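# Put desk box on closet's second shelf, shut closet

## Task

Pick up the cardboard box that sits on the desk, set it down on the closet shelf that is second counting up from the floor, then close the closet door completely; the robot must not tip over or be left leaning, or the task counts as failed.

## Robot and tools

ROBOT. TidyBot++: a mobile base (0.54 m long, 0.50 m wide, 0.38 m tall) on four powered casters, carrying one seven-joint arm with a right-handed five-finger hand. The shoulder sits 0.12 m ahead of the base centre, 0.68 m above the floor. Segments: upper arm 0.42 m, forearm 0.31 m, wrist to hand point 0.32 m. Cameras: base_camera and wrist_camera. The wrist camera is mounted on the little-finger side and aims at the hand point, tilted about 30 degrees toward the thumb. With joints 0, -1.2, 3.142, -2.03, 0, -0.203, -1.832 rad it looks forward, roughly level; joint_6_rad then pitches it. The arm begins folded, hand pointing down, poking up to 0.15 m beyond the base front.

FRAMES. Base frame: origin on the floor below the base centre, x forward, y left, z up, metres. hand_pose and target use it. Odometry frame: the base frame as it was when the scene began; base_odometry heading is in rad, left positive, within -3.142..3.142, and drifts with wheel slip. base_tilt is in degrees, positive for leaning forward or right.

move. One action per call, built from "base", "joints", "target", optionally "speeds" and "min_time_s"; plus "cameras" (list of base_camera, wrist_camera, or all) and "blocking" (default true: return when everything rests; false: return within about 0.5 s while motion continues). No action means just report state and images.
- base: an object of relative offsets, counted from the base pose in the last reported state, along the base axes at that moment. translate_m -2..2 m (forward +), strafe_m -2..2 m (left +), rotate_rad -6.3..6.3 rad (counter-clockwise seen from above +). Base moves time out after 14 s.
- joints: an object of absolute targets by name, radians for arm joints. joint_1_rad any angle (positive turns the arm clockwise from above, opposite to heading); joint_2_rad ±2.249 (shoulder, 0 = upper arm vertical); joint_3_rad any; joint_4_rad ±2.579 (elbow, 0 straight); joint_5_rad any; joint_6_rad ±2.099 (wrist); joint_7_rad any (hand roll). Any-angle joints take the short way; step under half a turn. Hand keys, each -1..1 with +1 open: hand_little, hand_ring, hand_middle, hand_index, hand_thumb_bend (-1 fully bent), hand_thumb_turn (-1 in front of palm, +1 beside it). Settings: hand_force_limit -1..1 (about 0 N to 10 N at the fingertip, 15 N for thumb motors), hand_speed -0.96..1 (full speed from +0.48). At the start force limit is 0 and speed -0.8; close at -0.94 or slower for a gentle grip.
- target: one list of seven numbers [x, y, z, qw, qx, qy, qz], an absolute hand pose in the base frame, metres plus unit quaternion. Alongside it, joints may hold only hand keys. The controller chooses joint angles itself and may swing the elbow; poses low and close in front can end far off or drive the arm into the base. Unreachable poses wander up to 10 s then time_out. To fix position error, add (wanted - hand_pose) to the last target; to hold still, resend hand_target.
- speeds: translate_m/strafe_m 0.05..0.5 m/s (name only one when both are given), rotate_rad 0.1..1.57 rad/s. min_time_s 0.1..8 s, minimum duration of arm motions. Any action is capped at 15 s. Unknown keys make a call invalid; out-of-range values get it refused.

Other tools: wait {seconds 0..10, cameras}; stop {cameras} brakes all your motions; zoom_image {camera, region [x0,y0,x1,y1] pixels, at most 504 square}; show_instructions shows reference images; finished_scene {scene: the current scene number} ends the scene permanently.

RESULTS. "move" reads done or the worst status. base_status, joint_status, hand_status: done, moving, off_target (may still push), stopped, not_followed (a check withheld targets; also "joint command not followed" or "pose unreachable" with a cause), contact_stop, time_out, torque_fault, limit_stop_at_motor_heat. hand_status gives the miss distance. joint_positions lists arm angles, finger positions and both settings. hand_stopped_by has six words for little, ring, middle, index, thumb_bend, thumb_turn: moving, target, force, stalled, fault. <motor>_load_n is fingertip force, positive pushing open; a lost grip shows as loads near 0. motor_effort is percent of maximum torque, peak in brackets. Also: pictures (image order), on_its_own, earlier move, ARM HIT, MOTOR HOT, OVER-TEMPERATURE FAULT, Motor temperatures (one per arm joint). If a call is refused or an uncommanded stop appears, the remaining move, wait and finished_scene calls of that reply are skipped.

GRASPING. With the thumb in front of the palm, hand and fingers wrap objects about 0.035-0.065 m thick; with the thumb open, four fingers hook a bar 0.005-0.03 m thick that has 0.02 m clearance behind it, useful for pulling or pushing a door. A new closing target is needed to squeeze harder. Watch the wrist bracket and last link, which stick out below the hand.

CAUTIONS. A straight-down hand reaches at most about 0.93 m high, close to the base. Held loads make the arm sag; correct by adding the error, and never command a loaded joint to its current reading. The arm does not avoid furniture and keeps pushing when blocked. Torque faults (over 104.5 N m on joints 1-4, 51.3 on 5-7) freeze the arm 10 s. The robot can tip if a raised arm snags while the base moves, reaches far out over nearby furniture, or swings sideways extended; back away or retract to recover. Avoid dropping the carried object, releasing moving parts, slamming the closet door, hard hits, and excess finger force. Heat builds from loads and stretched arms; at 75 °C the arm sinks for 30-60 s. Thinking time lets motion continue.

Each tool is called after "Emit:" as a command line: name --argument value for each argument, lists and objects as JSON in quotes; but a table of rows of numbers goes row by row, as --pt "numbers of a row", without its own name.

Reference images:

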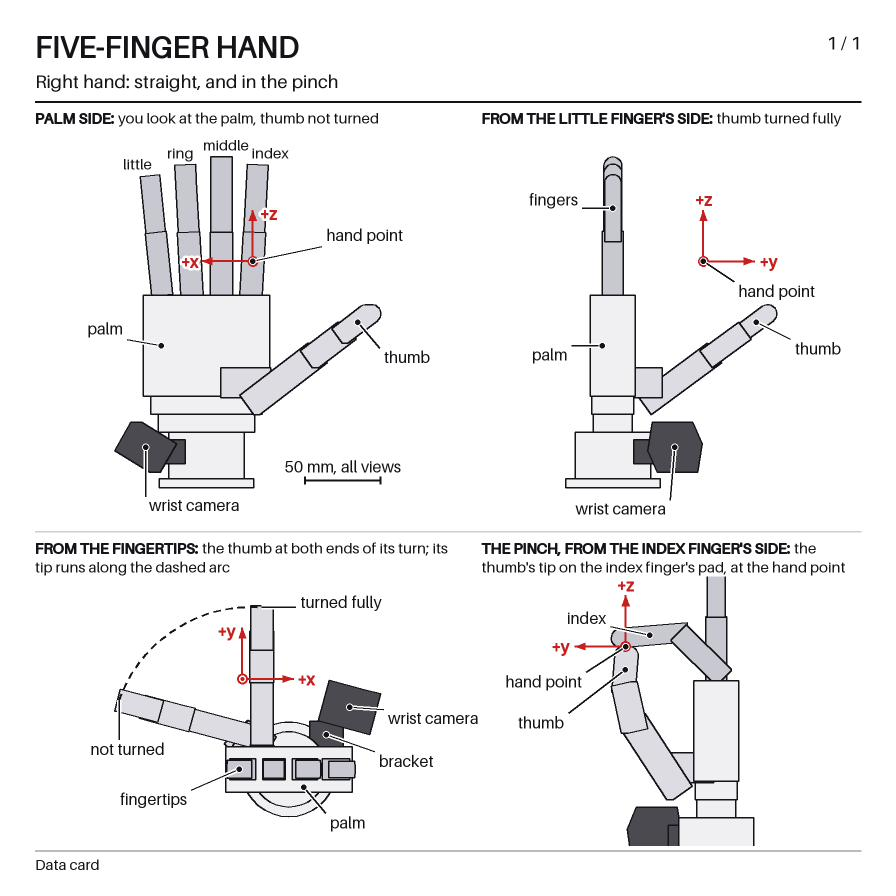

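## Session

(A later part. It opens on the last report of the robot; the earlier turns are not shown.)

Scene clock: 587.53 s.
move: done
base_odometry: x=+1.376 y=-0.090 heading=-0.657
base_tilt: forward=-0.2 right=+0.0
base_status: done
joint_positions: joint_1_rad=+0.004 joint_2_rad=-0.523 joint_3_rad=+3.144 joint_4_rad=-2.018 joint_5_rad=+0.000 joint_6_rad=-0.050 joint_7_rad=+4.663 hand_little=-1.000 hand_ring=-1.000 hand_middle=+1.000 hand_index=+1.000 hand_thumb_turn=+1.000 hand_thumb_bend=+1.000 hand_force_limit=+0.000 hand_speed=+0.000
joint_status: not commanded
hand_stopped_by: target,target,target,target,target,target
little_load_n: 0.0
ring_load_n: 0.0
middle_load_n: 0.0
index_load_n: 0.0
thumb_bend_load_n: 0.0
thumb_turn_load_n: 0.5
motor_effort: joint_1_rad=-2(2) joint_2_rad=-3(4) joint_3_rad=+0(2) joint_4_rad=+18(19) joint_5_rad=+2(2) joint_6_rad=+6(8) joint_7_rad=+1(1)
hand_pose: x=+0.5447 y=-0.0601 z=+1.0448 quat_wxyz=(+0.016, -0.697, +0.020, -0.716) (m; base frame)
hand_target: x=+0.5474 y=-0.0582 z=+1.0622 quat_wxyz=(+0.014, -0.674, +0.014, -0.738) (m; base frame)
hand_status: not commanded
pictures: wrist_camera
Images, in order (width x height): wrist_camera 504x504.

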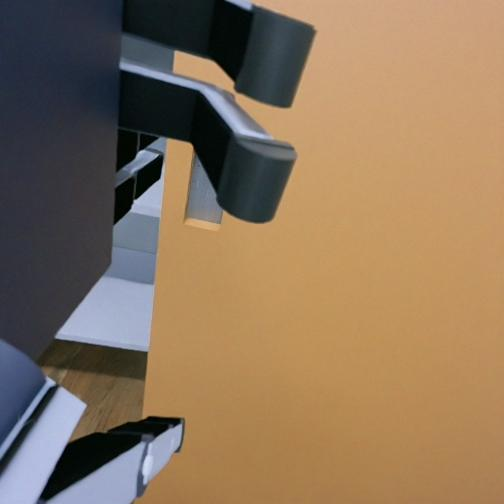

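Emit:
move --base '{"strafe_m": -0.031, "translate_m": 0.02}' --speeds '{"strafe_m": 0.08}' --cameras '["wrist_camera"]'

Emit:
zoom_image --camera "wrist_camera" --region '[100, 110, 240, 250]'

Scene clock: 590.07 s.
move: done
base_odometry: x=+1.372 y=-0.127 heading=-0.657
base_tilt: forward=-0.2 right=+0.0
base_status: done
joint_positions: joint_1_rad=+0.004 joint_2_rad=-0.524 joint_3_rad=+3.144 joint_4_rad=-2.018 joint_5_rad=+0.000 joint_6_rad=-0.050 joint_7_rad=+4.663 hand_little=-1.000 hand_ring=-1.000 hand_middle=+1.000 hand_index=+1.000 hand_thumb_turn=+1.000 hand_thumb_bend=+1.000 hand_force_limit=+0.000 hand_speed=+0.000
joint_status: not commanded
hand_stopped_by: target,target,target,target,target,target
little_load_n: 0.0
ring_load_n: 0.0
middle_load_n: 0.0
index_load_n: 0.0
thumb_bend_load_n: 0.0
thumb_turn_load_n: 0.0
motor_effort: joint_1_rad=-1(2) joint_2_rad=-2(4) joint_3_rad=+0(2) joint_4_rad=+17(19) joint_5_rad=+1(2) joint_6_rad=+6(8) joint_7_rad=+1(1)
hand_pose: x=+0.5446 y=-0.0601 z=+1.0449 quat_wxyz=(+0.016, -0.697, +0.020, -0.716) (m; base frame)
hand_target: x=+0.5474 y=-0.0582 z=+1.0622 quat_wxyz=(+0.014, -0.674, +0.014, -0.738) (m; base frame)
hand_status: not commanded
pictures: wrist_camera
Images, in order (width x height): wrist_camera 504x504.

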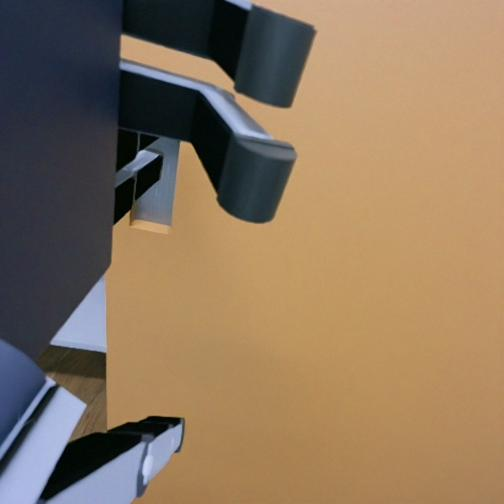

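Scaled by 3.600 from the camera's 504x504 image, which has a finer 720x720 frame.

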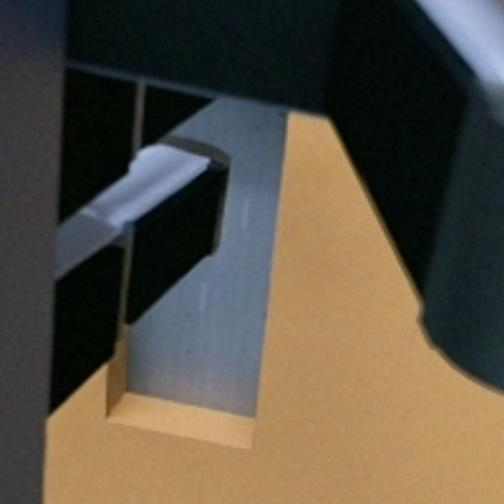

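Emit:
move --base '{"strafe_m": 0.003, "translate_m": 0.038}' --speeds '{"translate_m": 0.05}'

Emit:
move --base '{"strafe_m": 0.08}' --speeds '{"strafe_m": 0.05}' --cameras '["wrist_camera"]'

Scene clock: 593.03 s.
move: done
base_odometry: x=+1.404 y=-0.147 heading=-0.657
base_tilt: forward=-0.2 right=-0.1
base_status: done
joint_positions: joint_1_rad=+0.004 joint_2_rad=-0.584 joint_3_rad=+3.145 joint_4_rad=-2.057 joint_5_rad=+0.000 joint_6_rad=-0.050 joint_7_rad=+4.663 hand_little=-1.000 hand_ring=-1.000 hand_middle=+0.999 hand_index=+1.000 hand_thumb_turn=+1.000 hand_thumb_bend=+1.000 hand_force_limit=+0.000 hand_speed=+0.000
joint_status: not commanded
hand_stopped_by: target,target,target,target,target,target
little_load_n: 0.0
ring_load_n: 0.0
middle_load_n: -5.0
index_load_n: 0.0
thumb_bend_load_n: 0.0
thumb_turn_load_n: 0.0
motor_effort: joint_1_rad=-3(4) joint_2_rad=+12(15) joint_3_rad=-2(2) joint_4_rad=+26(28) joint_5_rad=+0(2) joint_6_rad=+17(20) joint_7_rad=+1(1)
hand_pose: x=+0.5227 y=-0.0604 z=+1.0453 quat_wxyz=(+0.016, -0.689, +0.020, -0.724) (m; base frame)
hand_target: x=+0.5474 y=-0.0582 z=+1.0622 quat_wxyz=(+0.014, -0.674, +0.014, -0.738) (m; base frame)
hand_status: not commanded
pictures: none

Scene clock: 595.27 s.
move: done
base_odometry: x=+1.453 y=-0.084 heading=-0.657
base_tilt: forward=-0.2 right=-0.2
base_status: done
joint_positions: joint_1_rad=+0.029 joint_2_rad=-0.581 joint_3_rad=+3.179 joint_4_rad=-2.055 joint_5_rad=+0.000 joint_6_rad=-0.049 joint_7_rad=+4.664 hand_little=-1.000 hand_ring=-1.000 hand_middle=+0.998 hand_index=+1.000 hand_thumb_turn=+1.000 hand_thumb_bend=+1.000 hand_force_limit=+0.000 hand_speed=+0.000
joint_status: not commanded
hand_stopped_by: target,target,target,target,target,target
little_load_n: 0.0
ring_load_n: 0.0
middle_load_n: -11.5
index_load_n: 0.0
thumb_bend_load_n: 0.0
thumb_turn_load_n: 0.0
motor_effort: joint_1_rad=-6(9) joint_2_rad=+13(14) joint_3_rad=-6(9) joint_4_rad=+25(26) joint_5_rad=+0(1) joint_6_rad=+15(17) joint_7_rad=+1(1)
hand_pose: x=+0.5202 y=-0.0890 z=+1.0442 quat_wxyz=(+0.003, -0.689, +0.045, -0.723) (m; base frame)
hand_target: x=+0.5474 y=-0.0582 z=+1.0622 quat_wxyz=(+0.014, -0.674, +0.014, -0.738) (m; base frame)
hand_status: not commanded
pictures: wrist_camera
Images, in order (width x height): wrist_camera 504x504.

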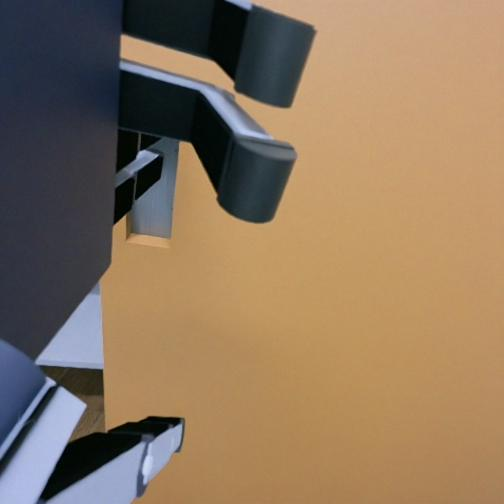

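Emit:
move --base '{"strafe_m": 0.12}' --speeds '{"strafe_m": 0.06}' --cameras '["wrist_camera"]'

Scene clock: 599.13 s.
move: done
base_odometry: x=+1.526 y=+0.011 heading=-0.657
base_tilt: forward=-0.2 right=-0.1
base_status: done
joint_positions: joint_1_rad=+0.048 joint_2_rad=-0.585 joint_3_rad=+3.200 joint_4_rad=-2.057 joint_5_rad=+0.000 joint_6_rad=-0.049 joint_7_rad=+4.666 hand_little=-1.000 hand_ring=-1.000 hand_middle=+0.998 hand_index=+1.000 hand_thumb_turn=+1.000 hand_thumb_bend=+1.000 hand_force_limit=+0.000 hand_speed=+0.000
joint_status: not commanded
hand_stopped_by: target,target,target,target,target,target
little_load_n: 0.0
ring_load_n: 0.0
middle_load_n: -18.0
index_load_n: 0.0
thumb_bend_load_n: 0.0
thumb_turn_load_n: 0.0
motor_effort: joint_1_rad=-9(13) joint_2_rad=+16(17) joint_3_rad=-9(13) joint_4_rad=+27(28) joint_5_rad=-1(2) joint_6_rad=+19(21) joint_7_rad=+1(1)
hand_pose: x=+0.5151 y=-0.1078 z=+1.0438 quat_wxyz=(-0.007, -0.687, +0.061, -0.724) (m; base frame)
hand_target: x=+0.5474 y=-0.0582 z=+1.0622 quat_wxyz=(+0.014, -0.674, +0.014, -0.738) (m; base frame)
hand_status: not commanded
pictures: wrist_camera
Images, in order (width x height): wrist_camera 504x504.

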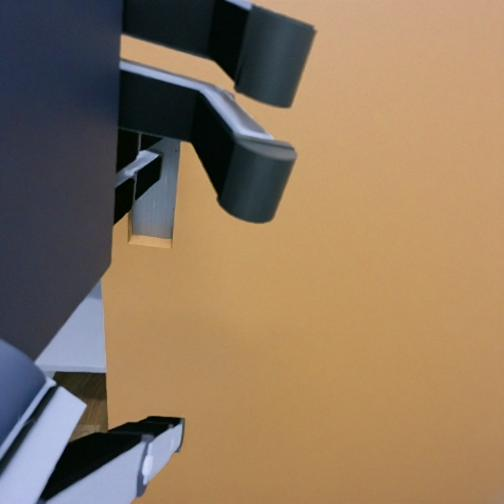

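Emit:
move --base '{"strafe_m": 0.14, "translate_m": -0.008}' --speeds '{"strafe_m": 0.1}' --cameras '["wrist_camera"]'

Scene clock: 603.67 s.
move: done
base_odometry: x=+1.606 y=+0.127 heading=-0.658
base_tilt: forward=-0.2 right=-0.1
base_status: done
joint_positions: joint_1_rad=+0.046 joint_2_rad=-0.584 joint_3_rad=+3.191 joint_4_rad=-2.057 joint_5_rad=+0.000 joint_6_rad=-0.049 joint_7_rad=+4.666 hand_little=-1.000 hand_ring=-1.000 hand_middle=+0.999 hand_index=+1.000 hand_thumb_turn=+1.000 hand_thumb_bend=+1.000 hand_force_limit=+0.000 hand_speed=+0.000
joint_status: not commanded
hand_stopped_by: target,target,target,target,target,target
little_load_n: 0.0
ring_load_n: 0.0
middle_load_n: -10.5
index_load_n: 0.0
thumb_bend_load_n: 0.0
thumb_turn_load_n: 0.0
motor_effort: joint_1_rad=-6(14) joint_2_rad=+10(17) joint_3_rad=-5(15) joint_4_rad=+24(28) joint_5_rad=+1(1) joint_6_rad=+14(20) joint_7_rad=+1(1)
hand_pose: x=+0.5166 y=-0.1024 z=+1.0439 quat_wxyz=(-0.005, -0.688, +0.056, -0.724) (m; base frame)
hand_target: x=+0.5474 y=-0.0582 z=+1.0622 quat_wxyz=(+0.014, -0.674, +0.014, -0.738) (m; base frame)
hand_status: not commanded
pictures: wrist_camera
Images, in order (width x height): wrist_camera 504x504.

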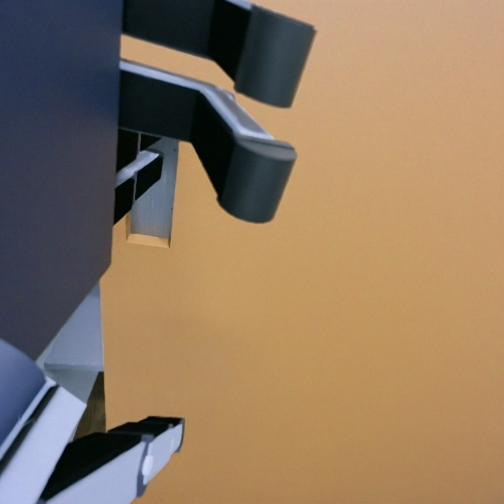

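Emit:
move --base '{"strafe_m": 0.1}' --speeds '{"strafe_m": 0.08}' --cameras '["all"]'

Scene clock: 607.57 s.
move: done
base_odometry: x=+1.667 y=+0.206 heading=-0.658
base_tilt: forward=-0.3 right=-0.1
base_status: done
joint_positions: joint_1_rad=+0.051 joint_2_rad=-0.588 joint_3_rad=+3.200 joint_4_rad=-2.060 joint_5_rad=+0.000 joint_6_rad=-0.049 joint_7_rad=+4.666 hand_little=-1.000 hand_ring=-1.000 hand_middle=+0.998 hand_index=+1.000 hand_thumb_turn=+1.000 hand_thumb_bend=+1.000 hand_force_limit=+0.000 hand_speed=+0.000
joint_status: not commanded
hand_stopped_by: target,target,target,target,target,target
little_load_n: 0.0
ring_load_n: 0.0
middle_load_n: -16.5
index_load_n: 0.0
thumb_bend_load_n: 0.0
thumb_turn_load_n: 0.0
motor_effort: joint_1_rad=-9(13) joint_2_rad=+17(18) joint_3_rad=-8(14) joint_4_rad=+28(29) joint_5_rad=+1(1) joint_6_rad=+20(21) joint_7_rad=+0(1)
hand_pose: x=+0.5136 y=-0.1091 z=+1.0438 quat_wxyz=(-0.008, -0.686, +0.062, -0.724) (m; base frame)
hand_target: x=+0.5474 y=-0.0582 z=+1.0622 quat_wxyz=(+0.014, -0.674, +0.014, -0.738) (m; base frame)
hand_status: not commanded
pictures: base_camera, wrist_camera
Images, in order (width x height): base_camera 644x364, wrist_camera 504x504.

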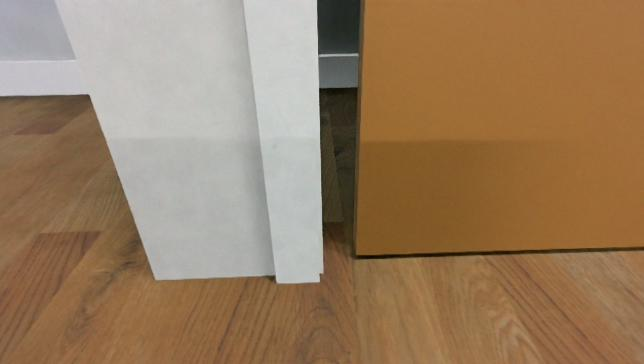

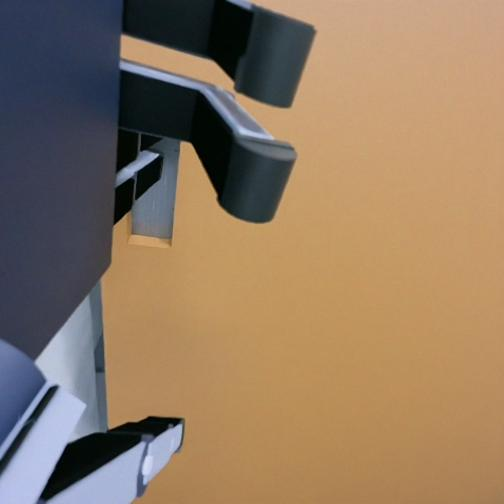

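Emit:
move --base '{"strafe_m": 0.04, "translate_m": -0.003}' --speeds '{"strafe_m": 0.05}' --cameras '["all"]'

Scene clock: 610.27 s.
move: done
base_odometry: x=+1.689 y=+0.240 heading=-0.658
base_tilt: forward=-0.2 right=-0.1
base_status: done
joint_positions: joint_1_rad=+0.051 joint_2_rad=-0.586 joint_3_rad=+3.202 joint_4_rad=-2.059 joint_5_rad=+0.000 joint_6_rad=-0.049 joint_7_rad=+4.666 hand_little=-1.000 hand_ring=-1.000 hand_middle=+0.998 hand_index=+1.000 hand_thumb_turn=+1.000 hand_thumb_bend=+1.000 hand_force_limit=+0.000 hand_speed=+0.000
joint_status: not commanded
hand_stopped_by: target,target,target,target,target,target
little_load_n: 0.0
ring_load_n: 0.0
middle_load_n: -14.5
index_load_n: 0.0
thumb_bend_load_n: 0.5
thumb_turn_load_n: 0.0
motor_effort: joint_1_rad=-8(13) joint_2_rad=+10(17) joint_3_rad=-8(14) joint_4_rad=+25(27) joint_5_rad=+0(1) joint_6_rad=+17(19) joint_7_rad=+1(1)
hand_pose: x=+0.5142 y=-0.1098 z=+1.0437 quat_wxyz=(-0.008, -0.687, +0.063, -0.724) (m; base frame)
hand_target: x=+0.5474 y=-0.0582 z=+1.0622 quat_wxyz=(+0.014, -0.674, +0.014, -0.738) (m; base frame)
hand_status: not commanded
pictures: base_camera, wrist_camera
Images, in order (width x height): base_camera 644x364, wrist_camera 504x504.

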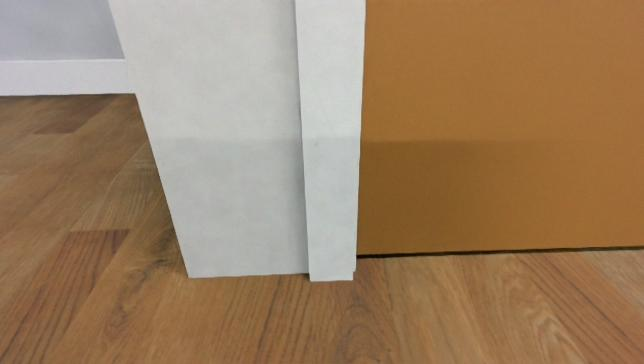

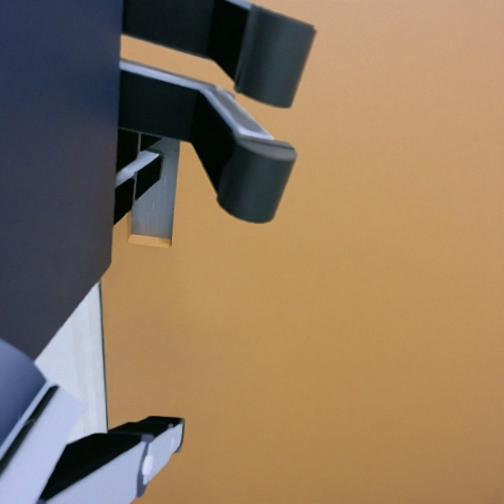

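Emit:
move --base '{"strafe_m": 0.02}' --speeds '{"strafe_m": 0.05}' --cameras '["all"]'

Scene clock: 615.13 s.
move: done
base_odometry: x=+1.701 y=+0.256 heading=-0.658
base_tilt: forward=-0.2 right=-0.1
base_status: done
joint_positions: joint_1_rad=+0.056 joint_2_rad=-0.583 joint_3_rad=+3.215 joint_4_rad=-2.052 joint_5_rad=+0.000 joint_6_rad=-0.049 joint_7_rad=+4.667 hand_little=-1.000 hand_ring=-1.000 hand_middle=+0.997 hand_index=+1.000 hand_thumb_turn=+1.000 hand_thumb_bend=+1.000 hand_force_limit=+0.000 hand_speed=+0.000
joint_status: not commanded
hand_stopped_by: target,target,target,target,target,target
little_load_n: 0.0
ring_load_n: 0.0
middle_load_n: -17.0
index_load_n: 0.0
thumb_bend_load_n: 0.0
thumb_turn_load_n: 0.0
motor_effort: joint_1_rad=-10(13) joint_2_rad=+10(12) joint_3_rad=-10(15) joint_4_rad=+21(26) joint_5_rad=+0(1) joint_6_rad=+12(17) joint_7_rad=+1(1)
hand_pose: x=+0.5133 y=-0.1193 z=+1.0460 quat_wxyz=(-0.012, -0.685, +0.071, -0.725) (m; base frame)
hand_target: x=+0.5474 y=-0.0582 z=+1.0622 quat_wxyz=(+0.014, -0.674, +0.014, -0.738) (m; base frame)
hand_status: not commanded
pictures: base_camera, wrist_camera
Images, in order (width x height): base_camera 644x364, wrist_camera 504x504.

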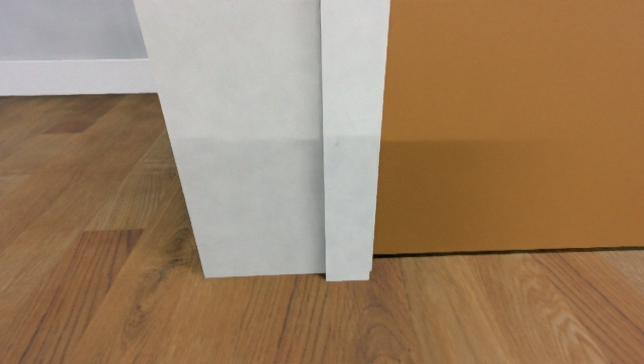

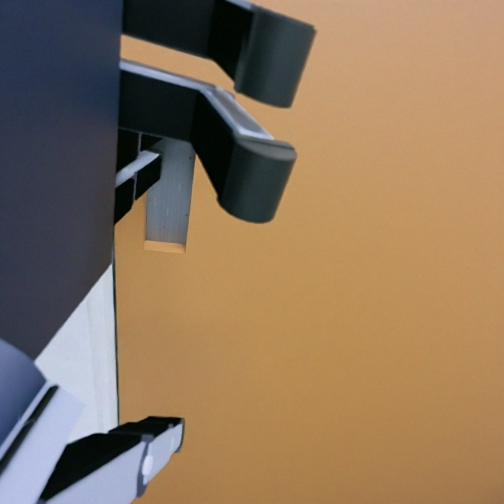

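Emit:
move --base '{"strafe_m": 0.012}' --speeds '{"strafe_m": 0.05}' --cameras '["wrist_camera"]'

Emit:
move --base '{"translate_m": -0.15}' --speeds '{"translate_m": 0.1}' --cameras '["all"]'

Scene clock: 617.13 s.
move: done
base_odometry: x=+1.708 y=+0.265 heading=-0.658
base_tilt: forward=-0.3 right=-0.1
base_status: done
joint_positions: joint_1_rad=+0.056 joint_2_rad=-0.583 joint_3_rad=+3.217 joint_4_rad=-2.048 joint_5_rad=+0.000 joint_6_rad=-0.049 joint_7_rad=+4.667 hand_little=-1.000 hand_ring=-1.000 hand_middle=+0.997 hand_index=+1.000 hand_thumb_turn=+1.000 hand_thumb_bend=+1.000 hand_force_limit=+0.000 hand_speed=+0.000
joint_status: not commanded
hand_stopped_by: target,target,target,target,target,target
little_load_n: 0.0
ring_load_n: 0.0
middle_load_n: -16.5
index_load_n: 0.0
thumb_bend_load_n: 0.0
thumb_turn_load_n: 0.0
motor_effort: joint_1_rad=-9(12) joint_2_rad=+10(11) joint_3_rad=-10(15) joint_4_rad=+20(21) joint_5_rad=+0(1) joint_6_rad=+10(11) joint_7_rad=+1(1)
hand_pose: x=+0.5131 y=-0.1202 z=+1.0486 quat_wxyz=(-0.012, -0.683, +0.072, -0.727) (m; base frame)
hand_target: x=+0.5474 y=-0.0582 z=+1.0622 quat_wxyz=(+0.014, -0.674, +0.014, -0.738) (m; base frame)
hand_status: not commanded
pictures: wrist_camera
Images, in order (width x height): wrist_camera 504x504.

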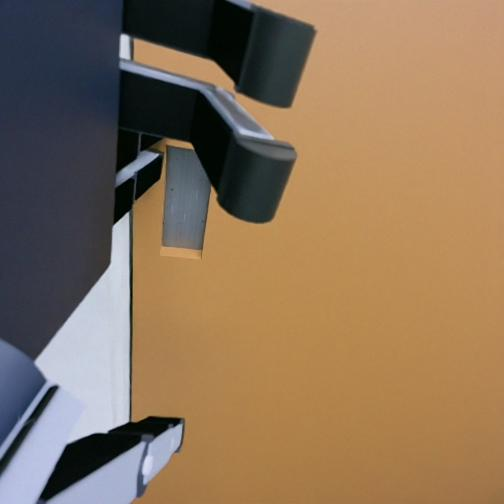

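Scene clock: 619.17 s.
move: done
base_odometry: x=+1.590 y=+0.357 heading=-0.658
base_tilt: forward=-0.2 right=-0.1
base_status: done
joint_positions: joint_1_rad=+0.011 joint_2_rad=-0.527 joint_3_rad=+3.150 joint_4_rad=-2.029 joint_5_rad=+0.000 joint_6_rad=-0.030 joint_7_rad=+4.671 hand_little=-1.000 hand_ring=-1.000 hand_middle=+1.000 hand_index=+1.000 hand_thumb_turn=+1.000 hand_thumb_bend=+1.000 hand_force_limit=+0.000 hand_speed=+0.000
joint_status: not commanded
hand_stopped_by: target,target,target,target,target,target
little_load_n: 0.0
ring_load_n: 0.0
middle_load_n: 0.0
index_load_n: 0.0
thumb_bend_load_n: 0.0
thumb_turn_load_n: 0.0
motor_effort: joint_1_rad=-1(10) joint_2_rad=-2(11) joint_3_rad=+0(10) joint_4_rad=+17(19) joint_5_rad=+0(2) joint_6_rad=+7(9) joint_7_rad=+1(1)
hand_pose: x=+0.5429 y=-0.0668 z=+1.0462 quat_wxyz=(+0.010, -0.693, +0.022, -0.721) (m; base frame)
hand_target: x=+0.5474 y=-0.0582 z=+1.0622 quat_wxyz=(+0.014, -0.674, +0.014, -0.738) (m; base frame)
hand_status: not commanded
pictures: base_camera, wrist_camera
Images, in order (width x height): base_camera 644x364, wrist_camera 504x504.

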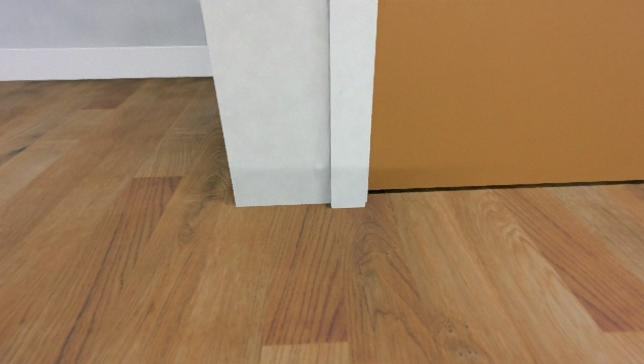

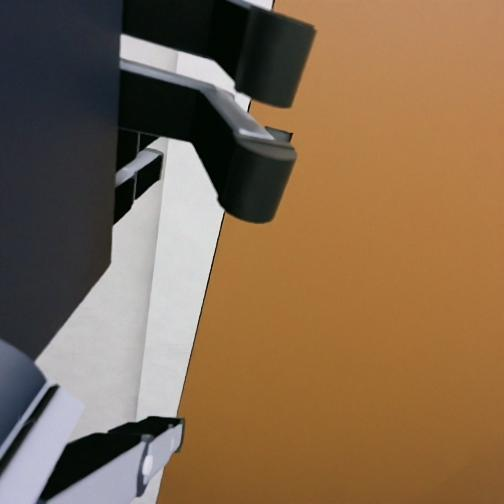

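Emit:
move --base '{"translate_m": -0.7, "strafe_m": -0.5}' --joints '{"joint_1_rad": 0, "joint_2_rad": -1.2, "joint_3_rad": 3.142, "joint_4_rad": -2.03, "joint_5_rad": 0, "joint_6_rad": -0.203, "joint_7_rad": -1.832, "hand_little": 1, "hand_ring": 1}' --cameras '["all"]'

Scene clock: 624.33 s.
move: done
base_odometry: x=+0.730 y=+0.390 heading=-0.659
base_tilt: forward=-0.1 right=-0.1
base_status: done
joint_positions: joint_1_rad=+0.010 joint_2_rad=-1.170 joint_3_rad=+3.149 joint_4_rad=-2.029 joint_5_rad=+0.000 joint_6_rad=-0.113 joint_7_rad=+4.504 hand_little=+1.000 hand_ring=+1.000 hand_middle=+1.000 hand_index=+1.000 hand_thumb_turn=+1.000 hand_thumb_bend=+1.000 hand_force_limit=+0.000 hand_speed=+0.000
joint_status: all done
hand_stopped_by: target,target,target,target,target,target
little_load_n: 0.0
ring_load_n: 0.0
middle_load_n: 0.0
index_load_n: 0.0
thumb_bend_load_n: 0.0
thumb_turn_load_n: 0.0
motor_effort: joint_1_rad=+0(2) joint_2_rad=+15(17) joint_3_rad=+1(2) joint_4_rad=+13(19) joint_5_rad=+1(3) joint_6_rad=+6(8) joint_7_rad=+1(2)
hand_pose: x=+0.2587 y=-0.0567 z=+1.1975 quat_wxyz=(+0.088, -0.464, +0.055, -0.880) (m; base frame)
hand_target: x=+0.2586 y=-0.0490 z=+1.1725 quat_wxyz=(+0.113, -0.490, +0.065, -0.862) (m; base frame)
hand_status: not commanded
pictures: base_camera, wrist_camera
Images, in order (width x height): base_camera 644x364, wrist_camera 504x504.

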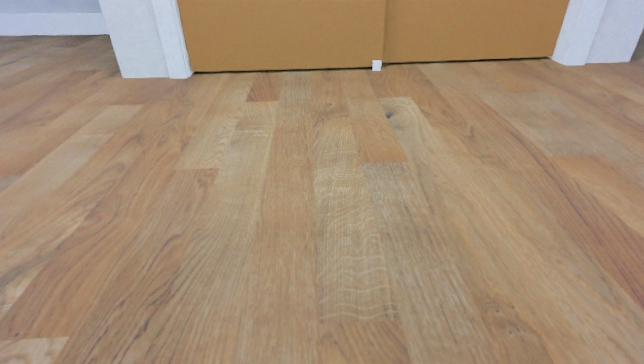

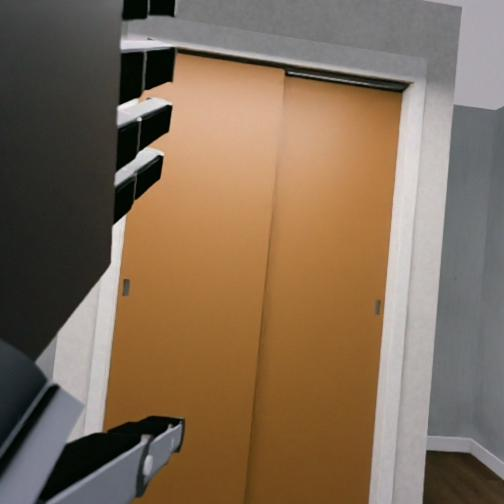

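Emit:
finished_scene --scene 1

The scene is finished: the task was done.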